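# Transfer the on-edge block row into the tray

## Task

Put the row of blocks into the tray so they still stand on edge with their faces touching one another; when finished, the flat stack must remain intact.

## Robot and tools

Robot: two six-joint arms with parallel grippers, left_arm and right_arm. The names are not image sides: left_arm sits on the +y side. Scene frame: origin at table-top height, halfway between the nominal arm bases, +x pointing out over the table, +z up. Calibrated bases in the scene frame: left_arm at (+0.003, +0.256, 0) m and right_arm at (-0.033, -0.213, 0) m, both almost unrotated with z up. Each arm reports its hand pose, and the pose of its wrist camera, in its own base frame. Fixed cameras and the table use the scene frame. Reported hand positions can be a few centimetres off, more at long reach.

Gripper: the fingers point along the gripper's +z and close along its y. end_effector_position is the point between the pads, about 5 mm short of the tips.

ROW LAYOUT. Every commanded row has 14 numbers in [-1, 1]. The first 7 are left_arm and the next 7 are right_arm, even when only one arm moves. Within each arm the order is:
- shoulder (joint2), range 0.000 to 3.140
- elbow (joint3), range -2.967 to 0.000
- wrist roll (joint6), range -2.094 to 2.094
- forearm roll (joint4), range -1.745 to 1.745
- waist (joint1), range -2.618 to 2.618
- wrist pitch (joint5), range -1.220 to 1.220
- opening
Ranges are in radians. The six joint numbers are offsets, scaled so that 1.0 equals 2.463 rad. They are measured from the arm's Joint targets at the start of the action or move, not from the previous row, so repeating an offset moves the joint again. The opening is absolute: +1 is fully open (0.070 m between pads) and -1 is shut. Closing fully takes about 1 s. To leave a gripper unchanged, resend its current command, because sending 0 means half open. To hold an arm still, send 0 for its joints.

execute_actions(actions, cameras): actions is a list of actions. Each action is up to 15 rows, and each row lasts one 1/30 s step. A short action repeats its last row until 15 steps are done, so each action is 0.5 s. An action is rejected for both arms if any joint would go more than 0.014 rad beyond its range. The true joint ends can differ from the listed ones by 0.014 rad. cameras takes names, ["all"] or []. An empty actions list just reports the state and images.

move(target, speed, blend, opening_speed, blocking, cameras): target is one 14-number row, or a list of up to 15 rows. Every row in a list is an offset from the same starting Joint targets. The joints are driven together along smooth paths, so the hand traces a curve.
- speed is in rad/s for the joint with the farthest to go: 0.01 to 3, default 0.5. Give one value, or one per target.
- blend, in rad, rounds off corners at intermediate targets.
- opening_speed is how fast the opening changes, in units per second, 0.2 or more.
- blocking=false returns after about 0.5 s while the motion continues.
Moves do not avoid obstacles, and faster or deeper contacts push harder. The result adds a "move:" line:
- done: at rest on target.
- off_target: at rest with a joint more than 0.01 rad away.
- moving, held or fault.
- limits=held: some steps were withheld.

wait(seconds 0 to 10, cameras): lets time pass while the arms hold their commands. stop(cameras): brakes a running move, and it needs room to do so. zoom_image(camera, region [x0,y0,x1,y1] in pixels, at most 504x504): enlarges part of a camera's latest image. read_manual: licence text only. finished_scene(scene): ends the current scene; pass its number.

Cameras (672x504): cam_head_left, cam_head_right, cam_high, cam_low, cam_left_wrist, cam_right_wrist.

RESULT LINES.
- Joint positions: measured angles for each arm in the row order, followed by the pad gap in metres.
- Joint targets: the base that the next offsets count from.
- Tool commands: current gripper commands.
- grip_measured: finger opening on the command scale. To grip, command about 0.05 below the reading at first contact.
- joint sent to its limit: a joint was stopped at its real end.
- joint command not followed: the clearance check between the arms altered commands.
- Joint torques: signed drive outputs, including gravity, and noisy.
- Step readings: joint angles at some control steps.
- MOTOR HOT: a motor has reached 65 °C. At 80 °C that arm goes limp for 30 to 60 s.

MOTION LIMITS. Joints move at most 3 rad/s. Each control step keeps targets within 0.963 rad of the measured angles and the hand within 70 mm of its current position, so large changes take several actions. If an object pushes an arm or it stalls, command its targets back past its measured positions.

AVOID:
- Dropping blocks or releasing them while they move.
- Slamming, hard hits and strong pushes.
- Any collision or squeeze between the two arms, including closing one gripper on the other's fingers.
- Anything falling or being left off the table.
- Contact torque reaching a joint's limit: 21.6 N m on the waist, shoulder and elbow; 7.52 N m on the wrist joints. This stops the arm for 10 s.
- Loads beyond about 4 N m on the three wrist motors, which then give way.
- Long holding in stretched poses, which overheats motors.
The grip force is about 20 N per pad. Loose objects may occasionally be nudged by outside disturbances.

Each tool is called after ">>>" as a command line: name --argument value for each argument, lists and objects as JSON in quotes; but a table of rows of numbers goes row by row, as --pt "numbers of a row", without its own name.

## Session

>>> execute_actions --actions '[]'

Scene clock: 0.00 s.
left_arm: end_effector_position=(+0.5492, -0.0667, +0.2065) grip_measured=+1.00 end_effector_quat_wxyz=(+0.326, -0.036, +0.929, -0.173) | right_arm: end_effector_position=(+0.3861, -0.1457, +0.3323) grip_measured=+1.00 end_effector_quat_wxyz=(+0.456, +0.529, +0.715, +0.023)
Joint names: [shoulder, elbow, wrist roll, forearm roll, waist, wrist pitch]
Joint positions: left_arm=[2.033 -1.894 0.082 -0.404 -0.002 0.856 0.07] | right_arm=[1.416 -1.456 1.228 -0.436 -0.191 0.837 0.07]
Joint torques (N m): no reading
Joint targets: left_arm=[2.033 -1.894 0.082 -0.404 -0.002 0.856] | right_arm=[1.416 -1.456 1.228 -0.436 -0.191 0.837]
Tool commands: left_gripper/opening=+1.0 right_gripper/opening=+1.0

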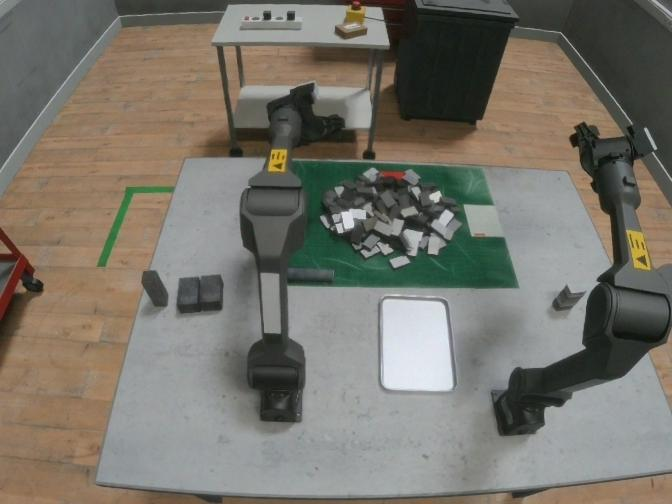

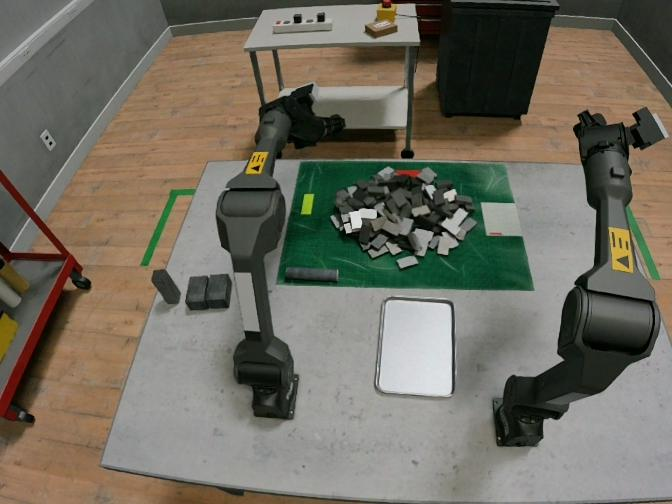

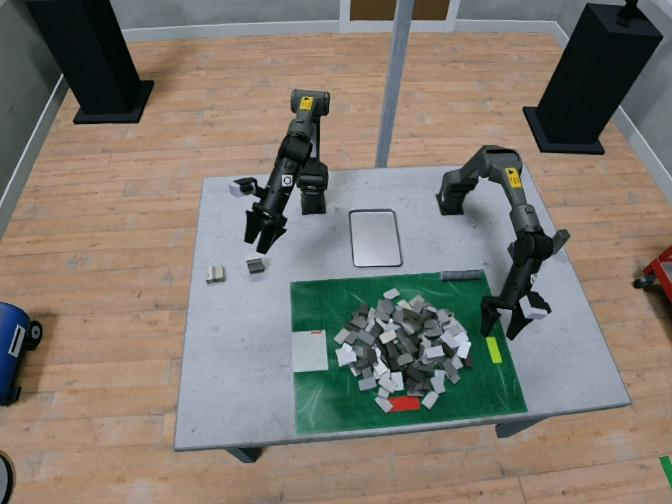

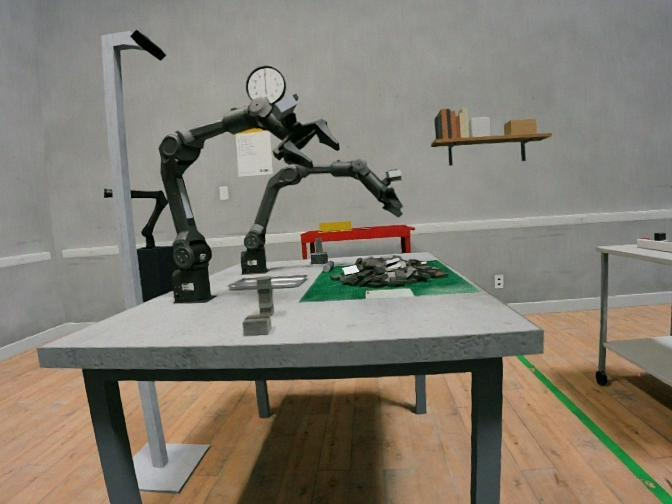

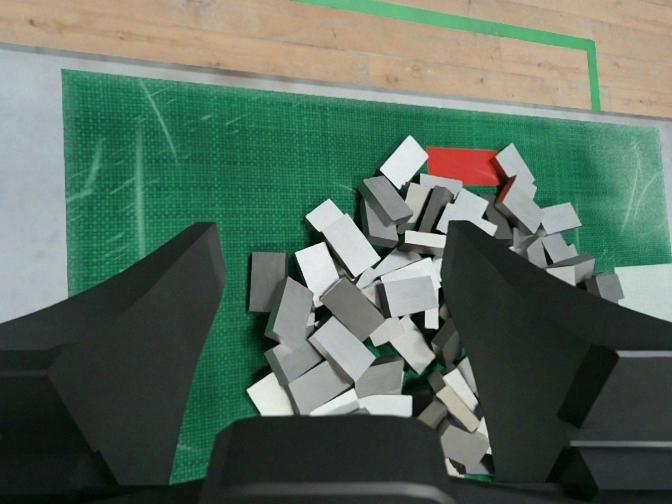

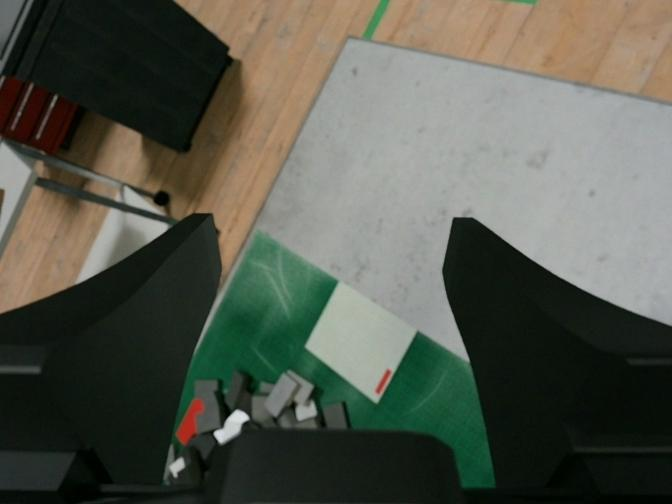

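>>> zoom_image --camera "cam_head_left" --region '[120, 240, 250, 338]'

>>> zoom_image --camera "cam_head_left" --region '[520, 260, 620, 335]'

>>> zoom_image --camera "cam_high" --region '[180, 230, 300, 320]'

>>> zoom_image --camera "cam_low" --region '[220, 220, 380, 340]'

>>> zoom_image --camera "cam_head_right" --region '[130, 250, 250, 340]'

>>> zoom_image --camera "cam_high" --region '[280, 200, 520, 380]'

Scaled by 3.877.

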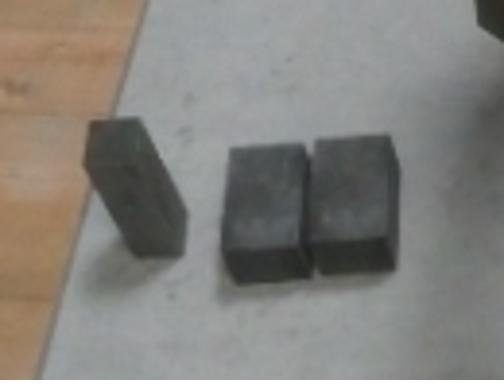

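Scaled by 5.040.

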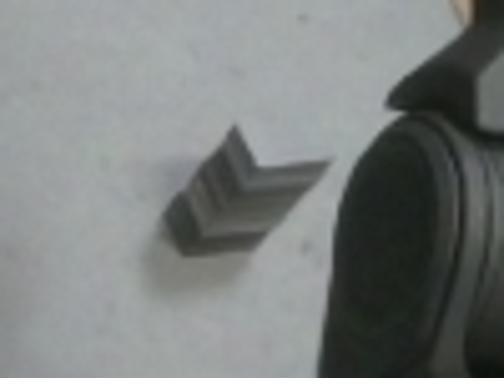

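Scaled by 4.200.

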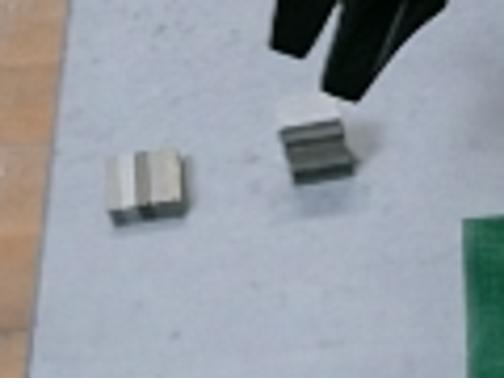

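Scaled by 3.150.

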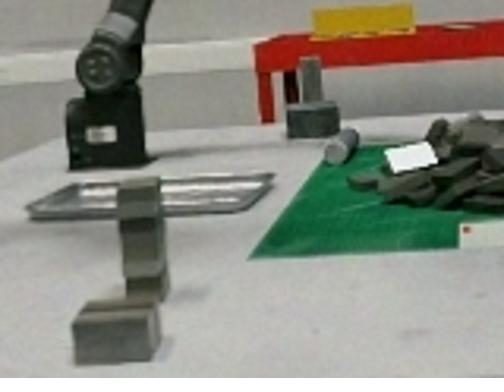

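Scaled by 4.200.

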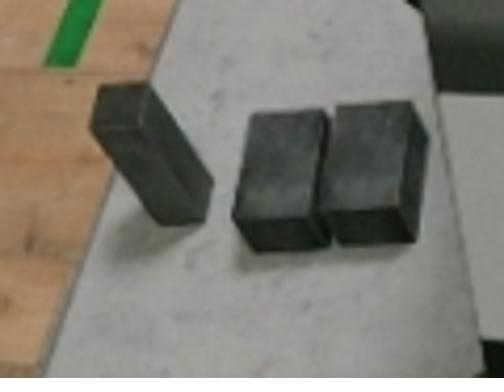

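Scaled by 2.100.

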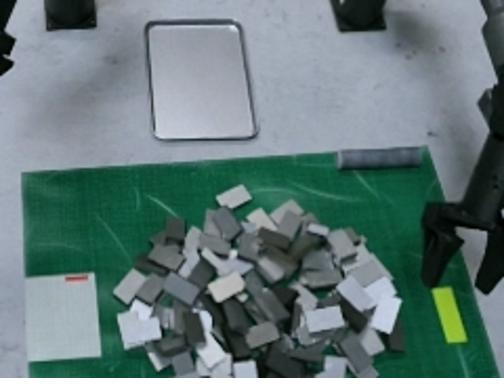

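>>> move --target '[0,0,0,0,0,0,1,0.1376,-0.0962,-0.4986,0.177,-0.227,0.1068,1]' --speed 0.8 --cameras '["all"]'

Scene clock: 8.60 s.
left_arm: end_effector_position=(+0.5492, -0.0667, +0.2065) grip_measured=+1.00 end_effector_quat_wxyz=(+0.326, -0.036, +0.929, -0.173) | right_arm: end_effector_position=(+0.3252, -0.3041, +0.2263) grip_measured=+1.00 end_effector_quat_wxyz=(+0.228, +0.356, +0.902, -0.090)
Joint names: [shoulder, elbow, wrist roll, forearm roll, waist, wrist pitch]
Joint positions: left_arm=[2.033 -1.894 0.082 -0.404 -0.002 0.856 0.07] | right_arm=[1.755 -1.692 0 0 -0.752 1.1 0.07]
Joint torques (N m): left_arm=[-7.58 -2.99 0.04 -0.31 -0.29 -0.64] | right_arm=[-5.94 -6.59 -0.07 0.02 0.26 -0.43]
Joint targets: left_arm=[2.033 -1.894 0.082 -0.404 -0.002 0.856] | right_arm=[1.755 -1.693 0.000 0.000 -0.750 1.100]
move: done

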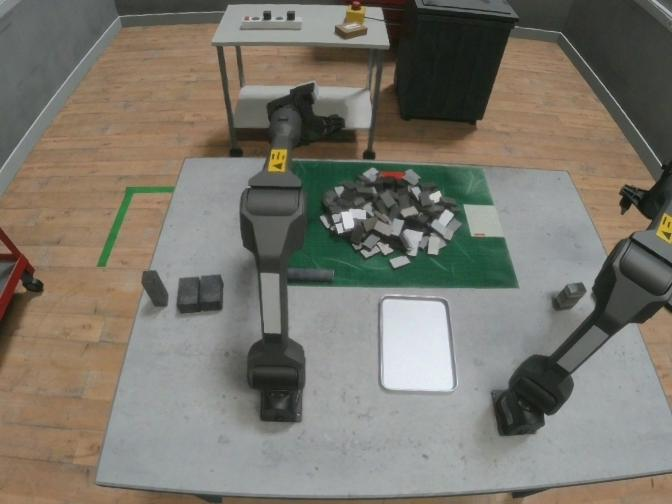

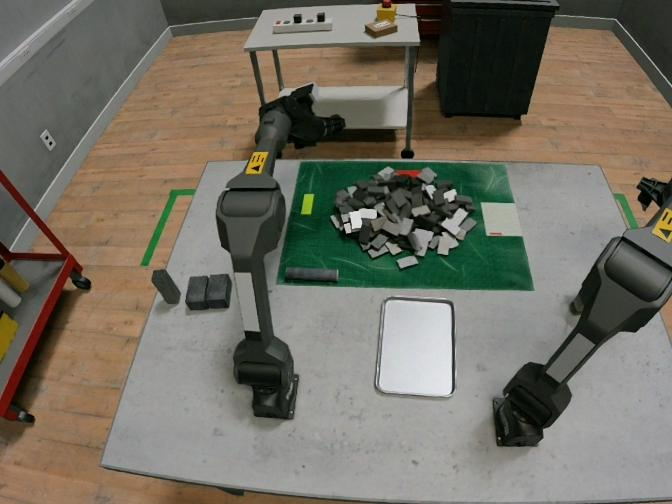

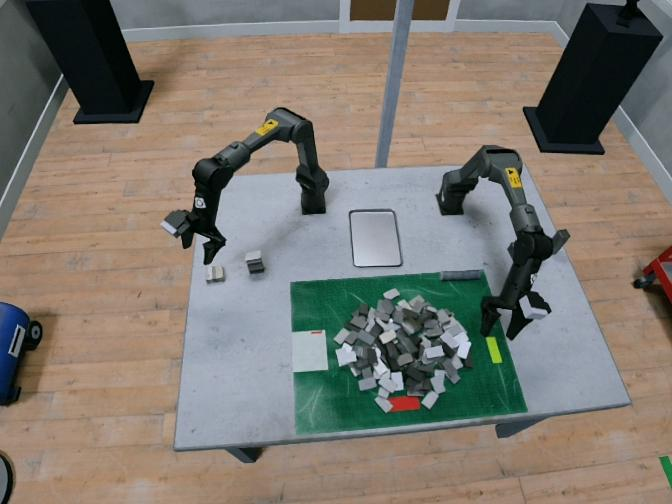

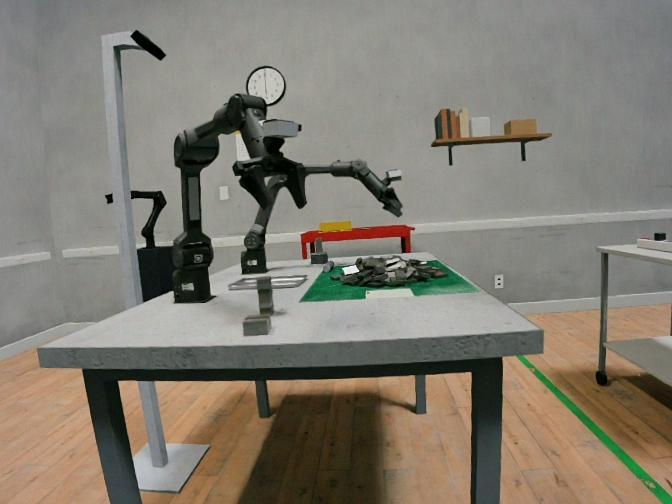

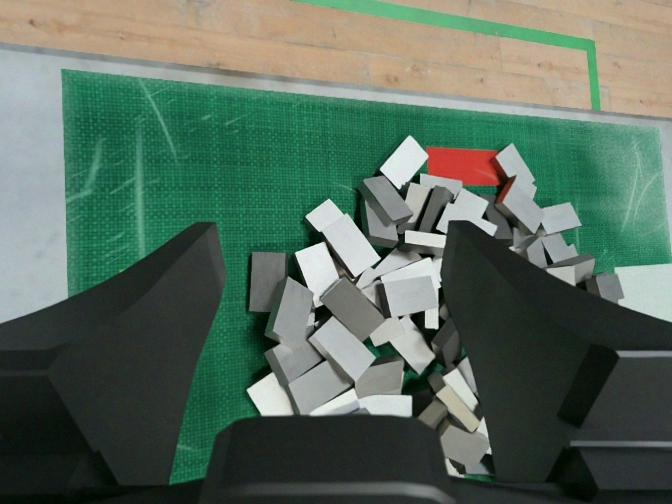

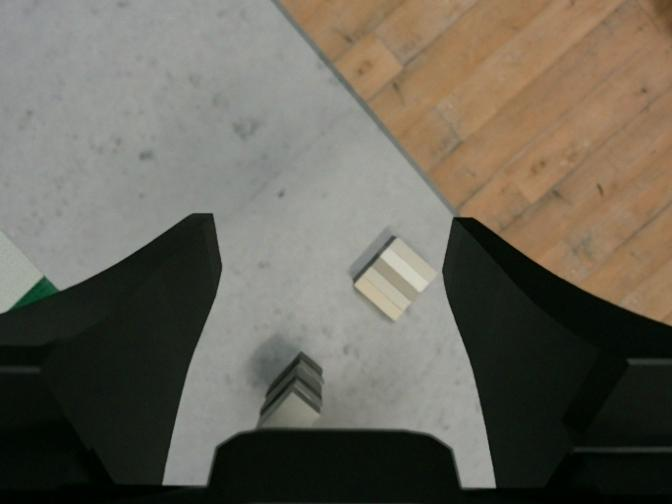

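>>> zoom_image --camera "cam_right_wrist" --region '[230, 210, 480, 440]'

>>> zoom_image --camera "cam_low" --region '[220, 260, 320, 345]'

>>> zoom_image --camera "cam_head_left" --region '[530, 260, 620, 330]'

Scaled by 2.016.

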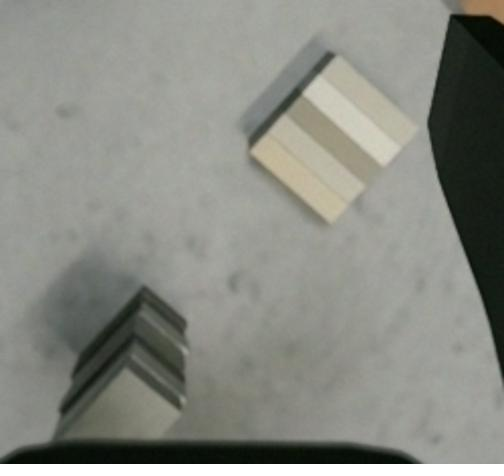

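Scaled by 5.040.

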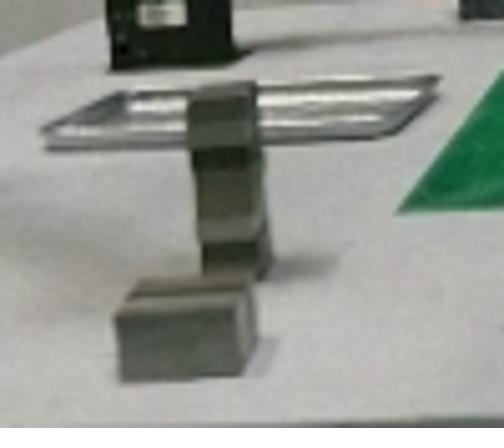

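Scaled by 5.600.

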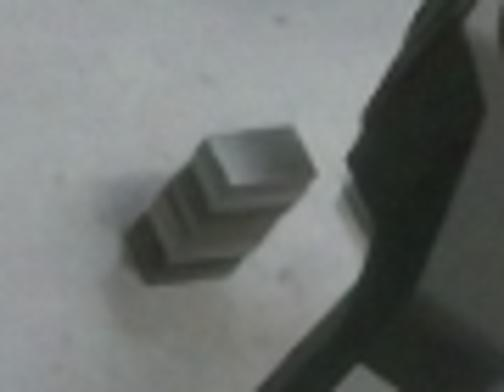

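>>> move --target '[0,0,0,0,0,0,1,0.0786,0.0149,-0.3946,0,-0.0503,0.0487,1]' --speed 0.6 --cameras '["all"]'

>>> zoom_image --camera "cam_right_wrist" --region '[180, 180, 480, 440]'

Scene clock: 13.87 s.
left_arm: end_effector_position=(+0.5492, -0.0667, +0.2065) grip_measured=+1.00 end_effector_quat_wxyz=(+0.326, -0.036, +0.929, -0.173) | right_arm: end_effector_position=(+0.2709, -0.3239, +0.1220) grip_measured=+1.00 end_effector_quat_wxyz=(+0.044, -0.049, +0.996, -0.058)
Joint names: [shoulder, elbow, wrist roll, forearm roll, waist, wrist pitch]
Joint positions: left_arm=[2.033 -1.894 0.082 -0.404 -0.002 0.856 0.07] | right_arm=[1.949 -1.655 -0.972 0 -0.874 1.218 0.07]
Joint torques (N m): left_arm=[-7.54 -2.93 0.05 -0.31 -0.27 -0.64] | right_arm=[-6.71 -4.51 -0.02 -0.11 -0.42 -0.04]
Joint targets: left_arm=[2.033 -1.894 0.082 -0.404 -0.002 0.856] | right_arm=[1.948 -1.656 -0.971 0.000 -0.874 1.219]
move: done

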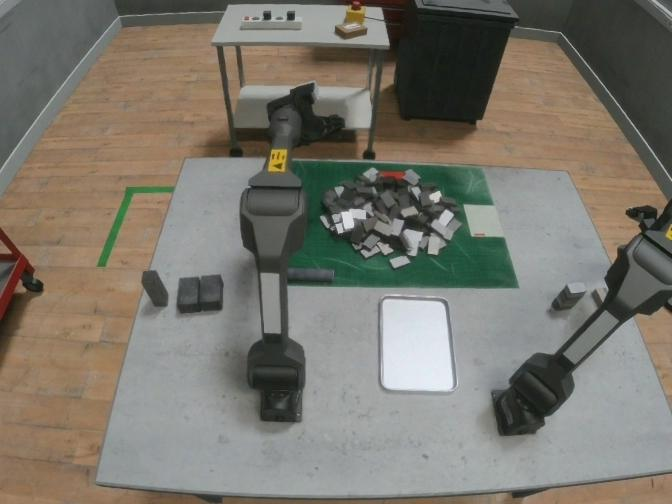

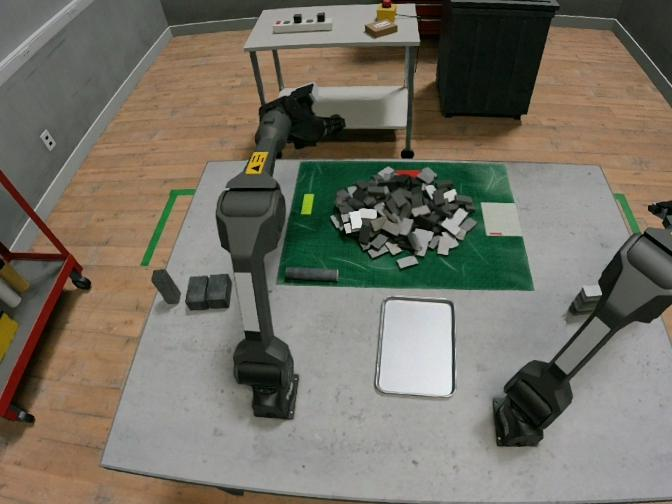

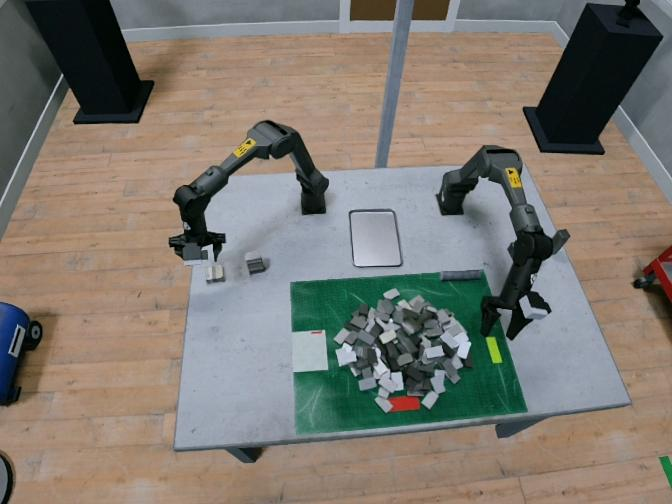

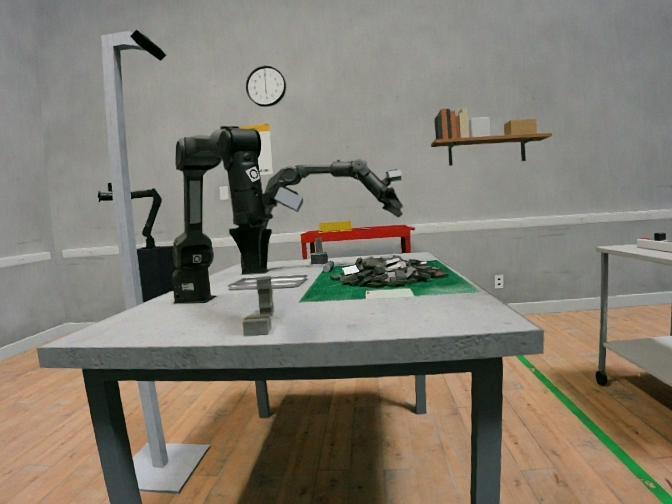

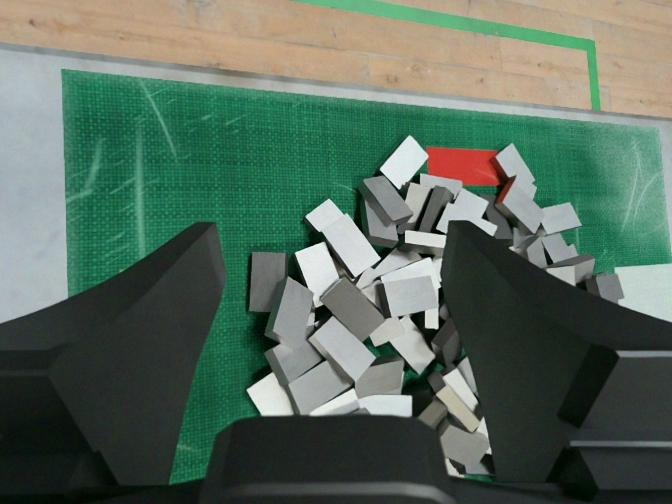

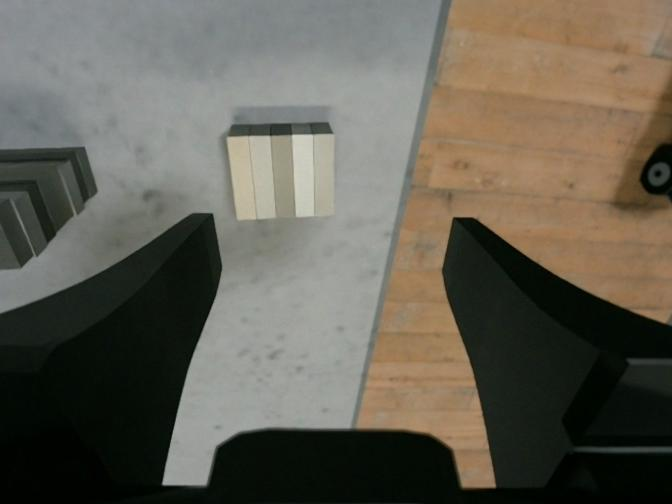

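Scaled by 1.680.

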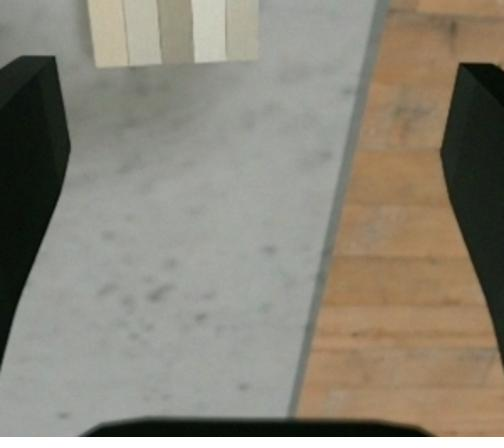

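>>> move --target '[0,0,0,0,0,0,1,0.0322,0.0476,-0.011,0,-0.0037,-0.0201,1]' --speed 0.3 --cameras '["cam_right_wrist","cam_low","cam_high"]'

>>> zoom_image --camera "cam_low" --region '[200, 220, 320, 350]'

Scene clock: 17.07 s.
left_arm: end_effector_position=(+0.5492, -0.0667, +0.2065) grip_measured=+1.00 end_effector_quat_wxyz=(+0.326, -0.036, +0.929, -0.173) | right_arm: end_effector_position=(+0.2525, -0.3076, +0.0592) grip_measured=+1.00 end_effector_quat_wxyz=(-0.001, -0.058, +0.998, +0.001)
Joint names: [shoulder, elbow, wrist roll, forearm roll, waist, wrist pitch]
Joint positions: left_arm=[2.033 -1.894 0.082 -0.404 -0.002 0.856 0.07] | right_arm=[2.028 -1.537 -0.999 0 -0.883 1.169 0.07]
Joint torques (N m): left_arm=[-7.53 -2.97 0.05 -0.31 -0.31 -0.63] | right_arm=[-6.77 -6.19 0.02 -0.03 -0.84 0.03]
Joint targets: left_arm=[2.033 -1.894 0.082 -0.404 -0.002 0.856] | right_arm=[2.028 -1.539 -0.999 0.000 -0.883 1.169]
move: done
Images, in order (width x height): cam_high 672x504, cam_low 672x504, cam_right_wrist 672x504.

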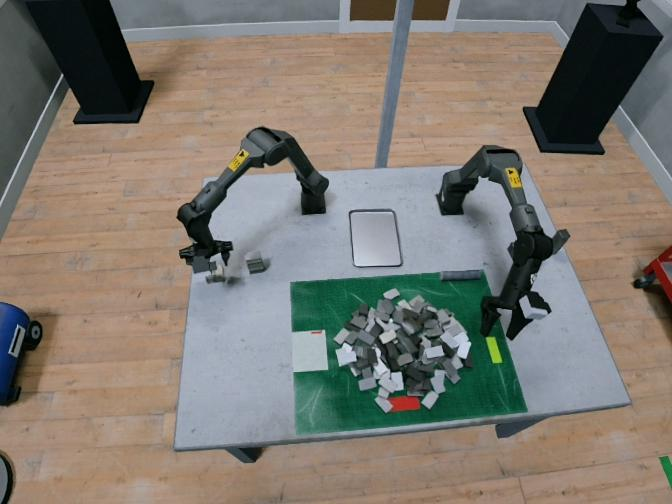

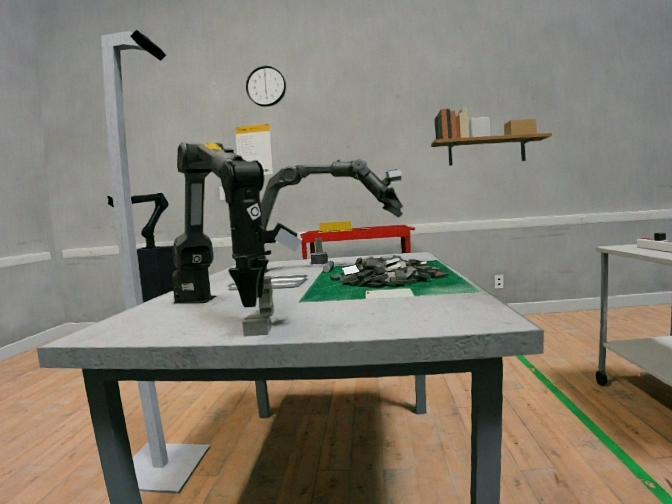

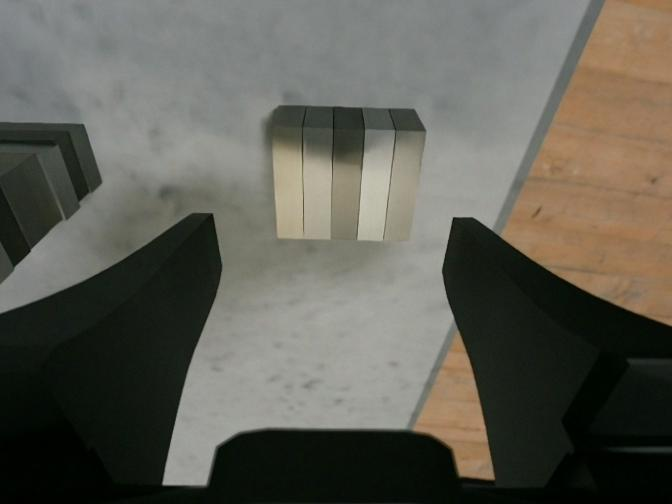

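Scaled by 3.877.

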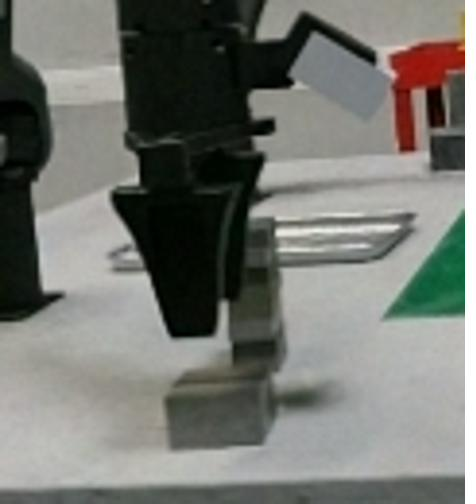

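>>> move --target '[0,0,0,0,0,0,1,0.0255,0.0252,0.0037,0,-0.0027,-0.0507,1]' --speed 0.15 --cameras '["cam_right_wrist","cam_low"]'

>>> zoom_image --camera "cam_low" --region '[200, 220, 320, 350]'

Scene clock: 21.93 s.
left_arm: end_effector_position=(+0.5492, -0.0667, +0.2065) grip_measured=+1.00 end_effector_quat_wxyz=(+0.326, -0.036, +0.929, -0.173) | right_arm: end_effector_position=(+0.2526, -0.3119, +0.0196) grip_measured=+1.00 end_effector_quat_wxyz=(+0.000, -0.050, +0.999, +0.000)
Joint names: [shoulder, elbow, wrist roll, forearm roll, waist, wrist pitch]
Joint positions: left_arm=[2.033 -1.894 0.082 -0.404 -0.002 0.856 0.07] | right_arm=[2.091 -1.476 -0.99 0 -0.89 1.043 0.07]
Joint torques (N m): left_arm=[-7.49 -2.95 0.06 -0.3 -0.29 -0.64] | right_arm=[-6.91 -4.27 0.02 0.05 -0.71 0.07]
Joint targets: left_arm=[2.033 -1.894 0.082 -0.404 -0.002 0.856] | right_arm=[2.090 -1.477 -0.989 0.000 -0.890 1.044]
move: done
Images, in order (width x height): cam_low 672x504, cam_right_wrist 672x504.

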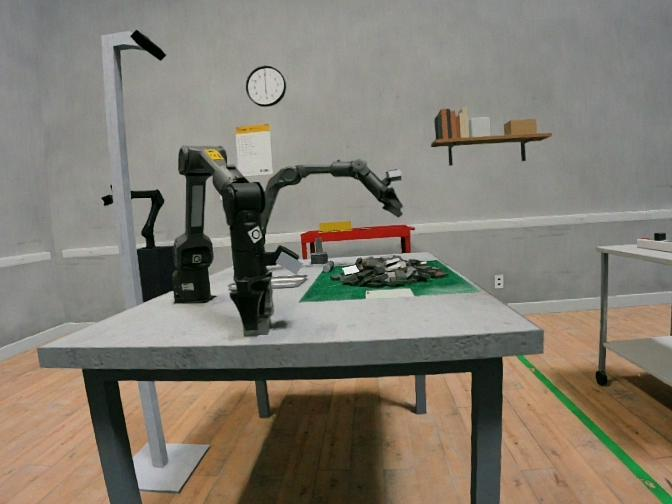

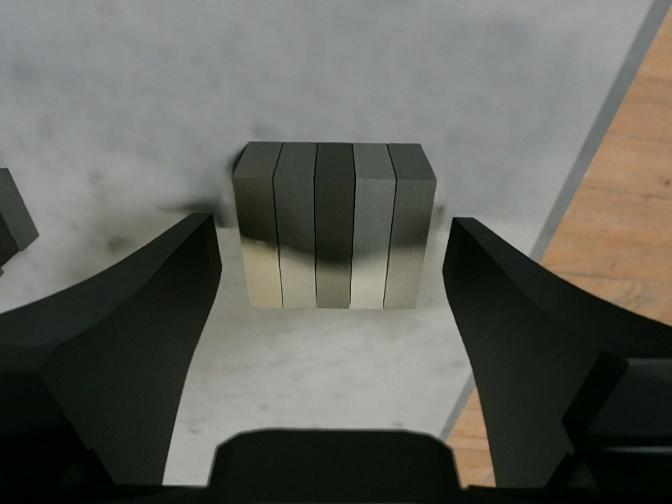

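Scaled by 3.877.

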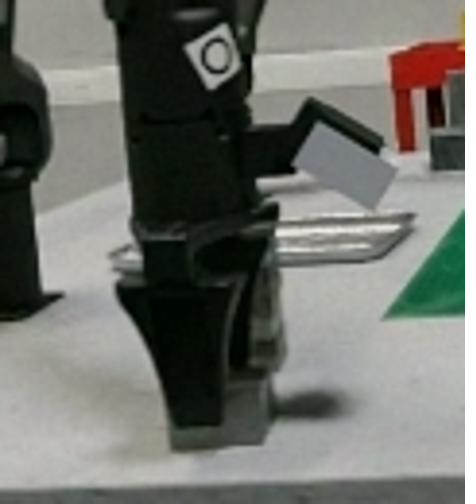

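>>> move --target '[0,0,0,0,0,0,1,0,0,0,0,0,0,0.3]' --opening_speed 0.4 --cameras '["cam_right_wrist"]'

Scene clock: 25.53 s.
left_arm: end_effector_position=(+0.5492, -0.0667, +0.2065) grip_measured=+1.00 end_effector_quat_wxyz=(+0.326, -0.036, +0.929, -0.173) | right_arm: end_effector_position=(+0.2526, -0.3118, +0.0200) grip_measured=+0.44 end_effector_quat_wxyz=(+0.000, -0.050, +0.999, +0.000)
Joint names: [shoulder, elbow, wrist roll, forearm roll, waist, wrist pitch]
Joint positions: left_arm=[2.033 -1.894 0.082 -0.404 -0.002 0.856 0.07] | right_arm=[2.09 -1.476 -0.99 0 -0.89 1.044 0.05]
Joint torques (N m): left_arm=[-7.51 -2.97 0.07 -0.31 -0.32 -0.64] | right_arm=[-6.99 -5.45 -0.07 0.1 -0.11 0.05]
Joint targets: left_arm=[2.033 -1.894 0.082 -0.404 -0.002 0.856] | right_arm=[2.090 -1.477 -0.989 0.000 -0.890 1.044]
move: done
Images, in order (width x height): cam_right_wrist 672x504.

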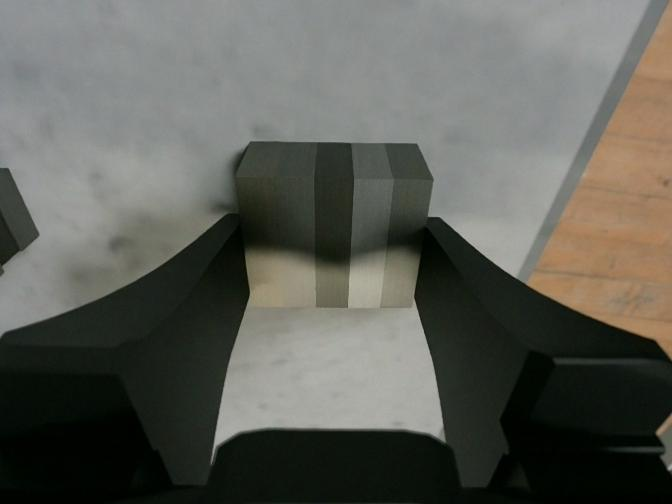

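>>> move --pt "0 0 0 0 0 0 1 -0.0255 -0.042 0 0 0 0.0679 0.3" --pt "0 0 0 0 0 0 1 -0.186 0.107 0 0 0 0.0715 0.3" --speed '[0.15,0.35]' --cameras '["all"]'

Scene clock: 29.37 s.
left_arm: end_effector_position=(+0.5492, -0.0667, +0.2065) grip_measured=+1.00 end_effector_quat_wxyz=(+0.326, -0.036, +0.929, -0.173) | right_arm: end_effector_position=(+0.1913, -0.2362, +0.1197) grip_measured=+0.44 end_effector_quat_wxyz=(+0.006, -0.050, +0.999, -0.008)
Joint names: [shoulder, elbow, wrist roll, forearm roll, waist, wrist pitch]
Joint positions: left_arm=[2.033 -1.894 0.082 -0.404 -0.002 0.856 0.07] | right_arm=[1.631 -1.211 -0.99 0 -0.89 1.219 0.05]
Joint torques (N m): left_arm=[-7.49 -2.96 0.08 -0.3 -0.33 -0.63] | right_arm=[-5.25 -7.3 -0.02 0.14 0.25 0.03]
Joint targets: left_arm=[2.033 -1.894 0.082 -0.404 -0.002 0.856] | right_arm=[1.632 -1.213 -0.989 0.000 -0.890 1.219]
joint sent to its limit (right arm) — the wrist pitch, upper limit.
move: done

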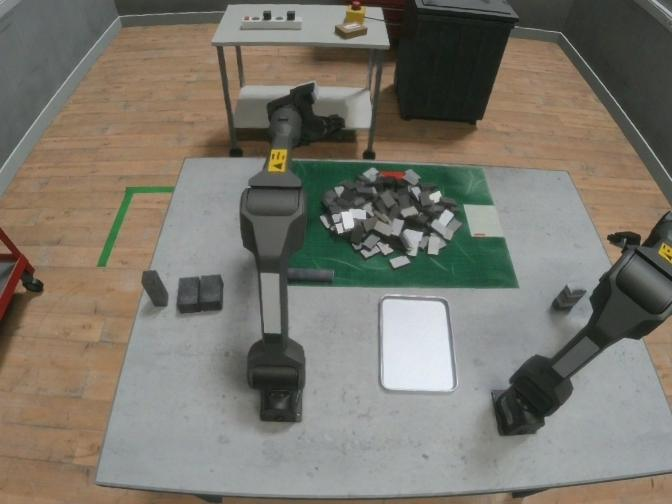

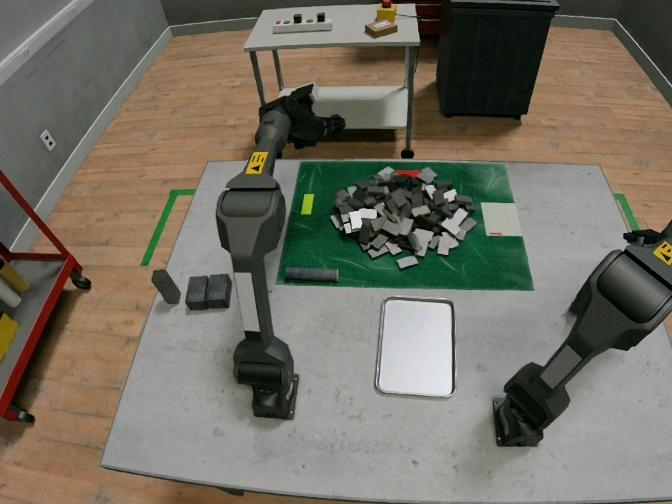

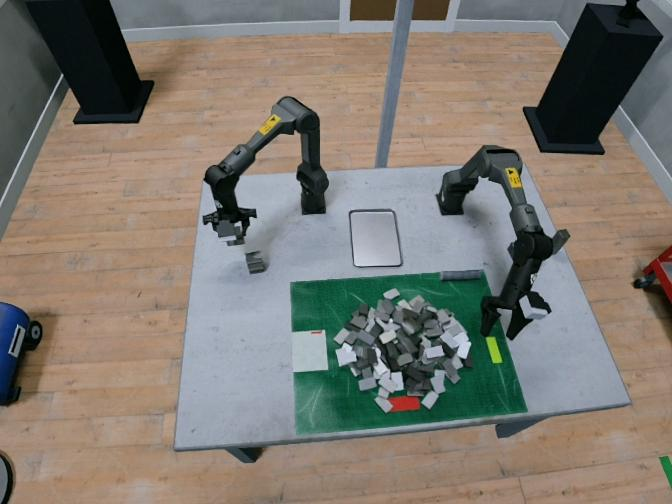

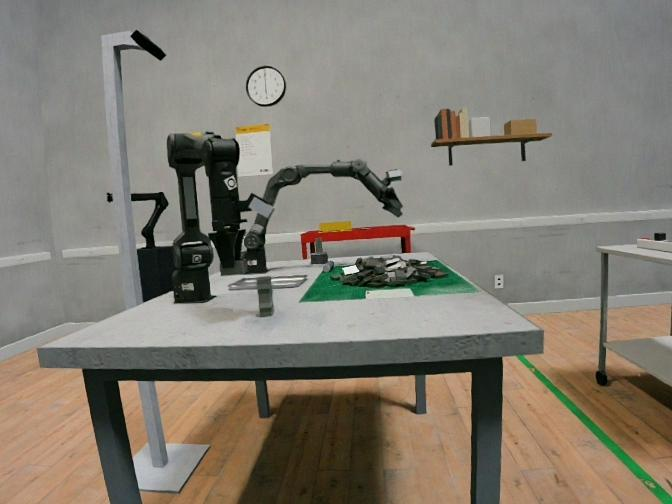

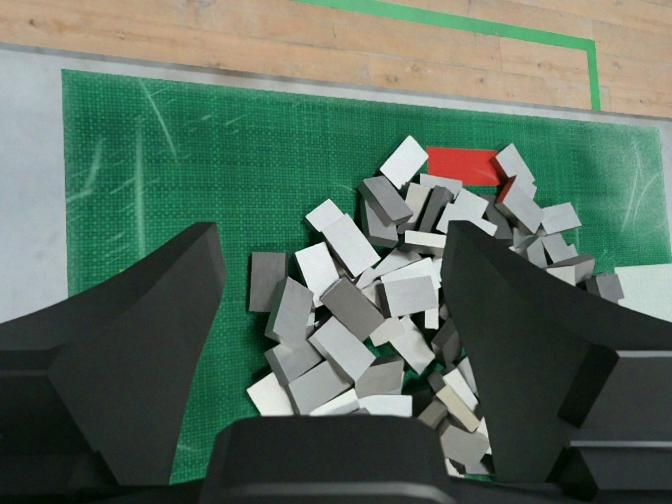

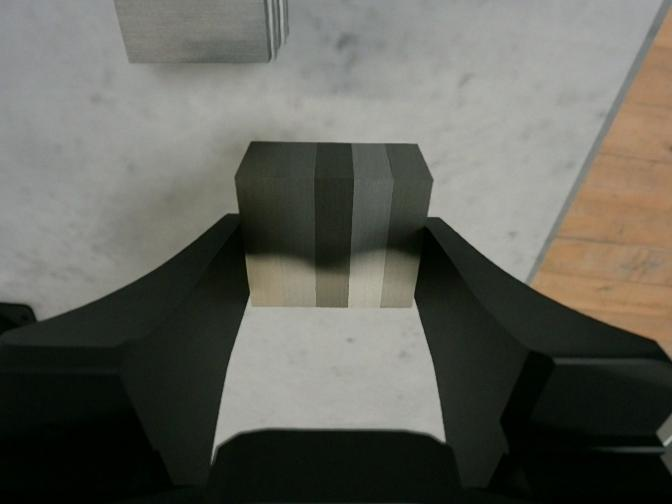

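>>> move --pt "0 0 0 0 0 0 1 -0.04 0 0 0 0 0 0.3" --pt "0 0 0 0 0 0 1 -0.04 0 0.3203 0 0.5237 0 0.3" --speed '[0.4,0.6]' --cameras '["cam_right_wrist","cam_high"]'

Scene clock: 32.80 s.
left_arm: end_effector_position=(+0.5492, -0.0667, +0.2065) grip_measured=+1.00 end_effector_quat_wxyz=(+0.326, -0.036, +0.929, -0.173) | right_arm: end_effector_position=(+0.2796, +0.1182, +0.1501) grip_measured=+0.44 end_effector_quat_wxyz=(+0.060, -0.295, +0.953, +0.006)
Joint names: [shoulder, elbow, wrist roll, forearm roll, waist, wrist pitch]
Joint positions: left_arm=[2.033 -1.894 0.082 -0.404 -0.002 0.856 0.07] | right_arm=[1.533 -1.214 -0.201 0 0.4 1.219 0.05]
Joint torques (N m): left_arm=[-7.55 -2.97 0.08 -0.31 -0.28 -0.64] | right_arm=[-4.62 -5.7 -0.11 -0.2 -0.99 -0.03]
Joint targets: left_arm=[2.033 -1.894 0.082 -0.404 -0.002 0.856] | right_arm=[1.534 -1.213 -0.201 -0.001 0.400 1.219]
move: done
Images, in order (width x height): cam_high 672x504, cam_right_wrist 672x504.

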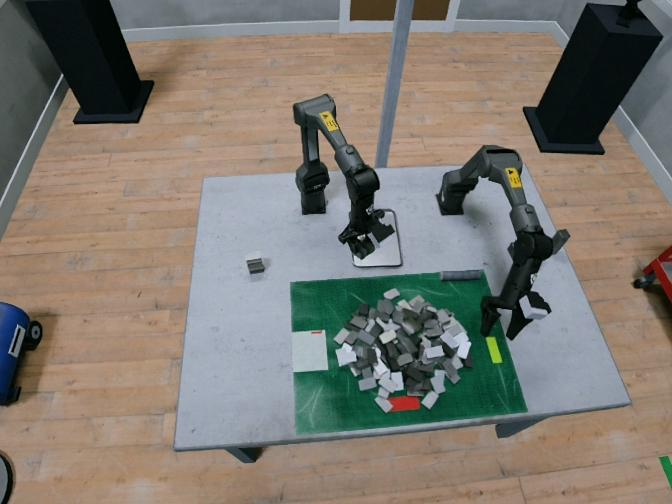

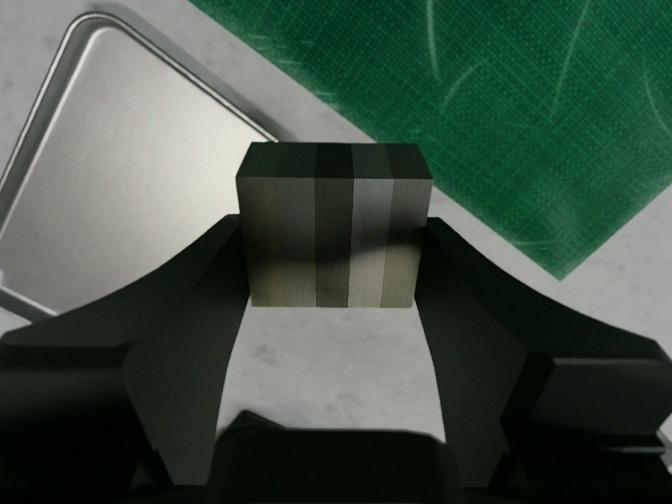

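>>> move --target '[0,0,0,0,0,0,1,0.0013,0.1134,0.3837,0.0004,0.1397,-0.0668,0.3]' --speed 0.5 --cameras '["all"]'

Scene clock: 36.73 s.
left_arm: end_effector_position=(+0.5492, -0.0667, +0.2065) grip_measured=+1.00 end_effector_quat_wxyz=(+0.326, -0.036, +0.929, -0.173) | right_arm: end_effector_position=(+0.1894, +0.1747, +0.0799) grip_measured=+0.44 end_effector_quat_wxyz=(+0.000, +0.000, +1.000, +0.000)
Joint names: [shoulder, elbow, wrist roll, forearm roll, waist, wrist pitch]
Joint positions: left_arm=[2.033 -1.894 0.082 -0.404 -0.002 0.856 0.07] | right_arm=[1.537 -0.933 0.745 0 0.745 1.055 0.05]
Joint torques (N m): left_arm=[-7.55 -2.97 0.09 -0.3 -0.32 -0.63] | right_arm=[-4.75 -5.98 -0.07 -0.17 -0.73 -0.04]
Joint targets: left_arm=[2.033 -1.894 0.082 -0.404 -0.002 0.856] | right_arm=[1.537 -0.934 0.744 0.000 0.744 1.054]
move: done

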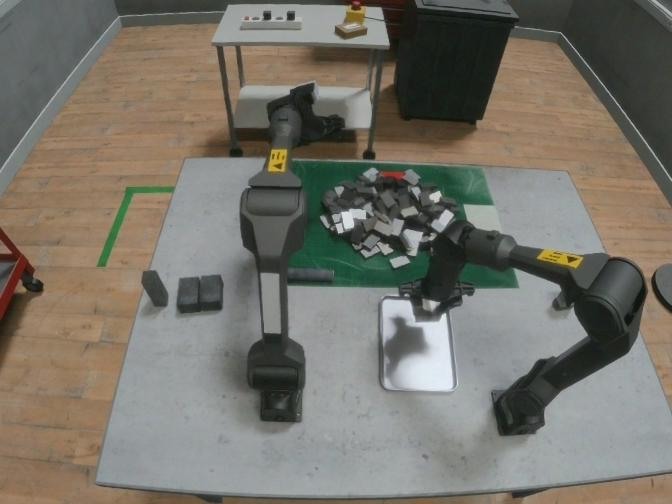

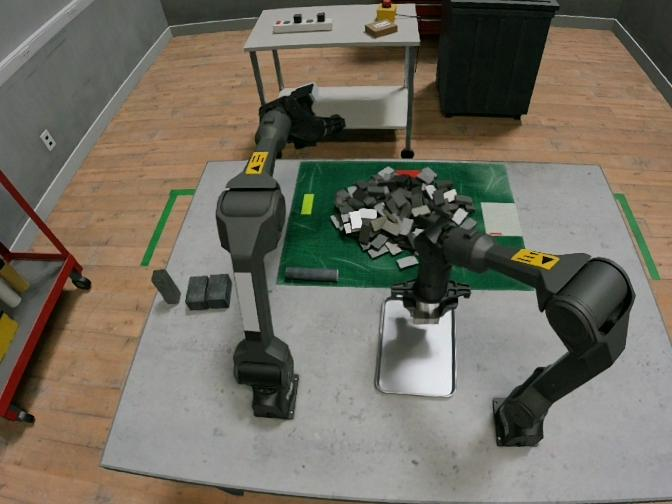

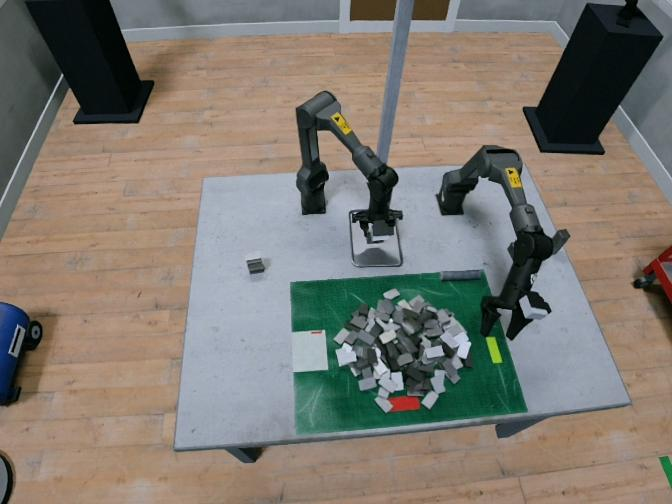

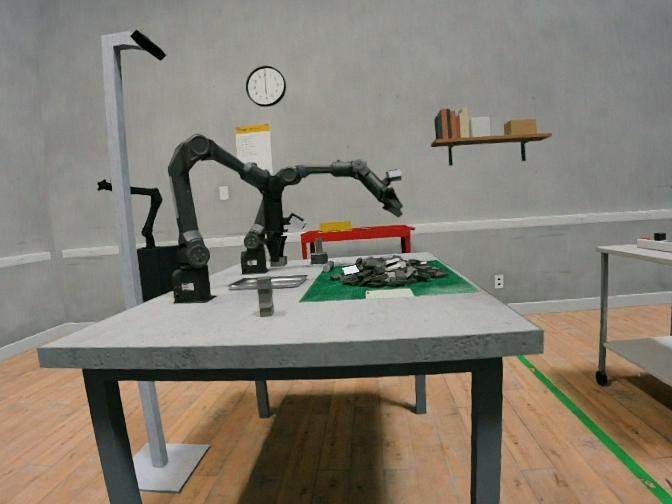

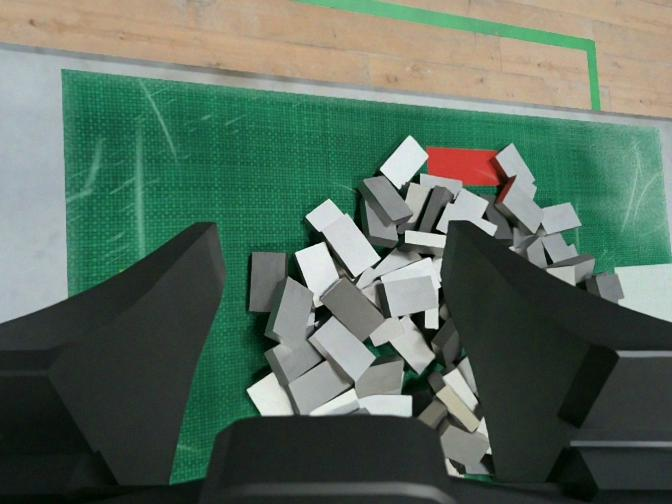

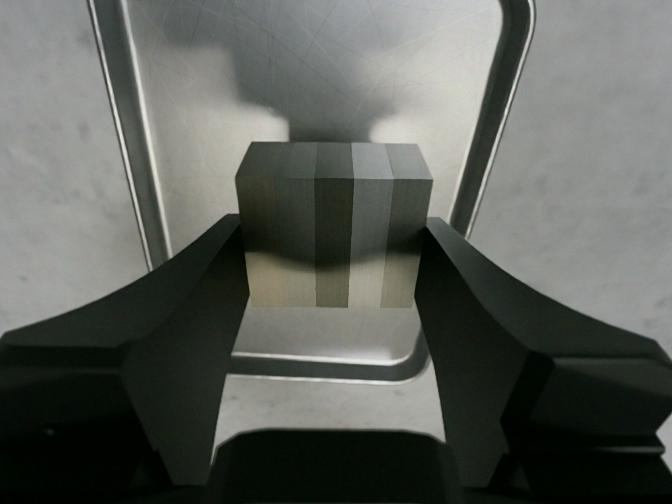

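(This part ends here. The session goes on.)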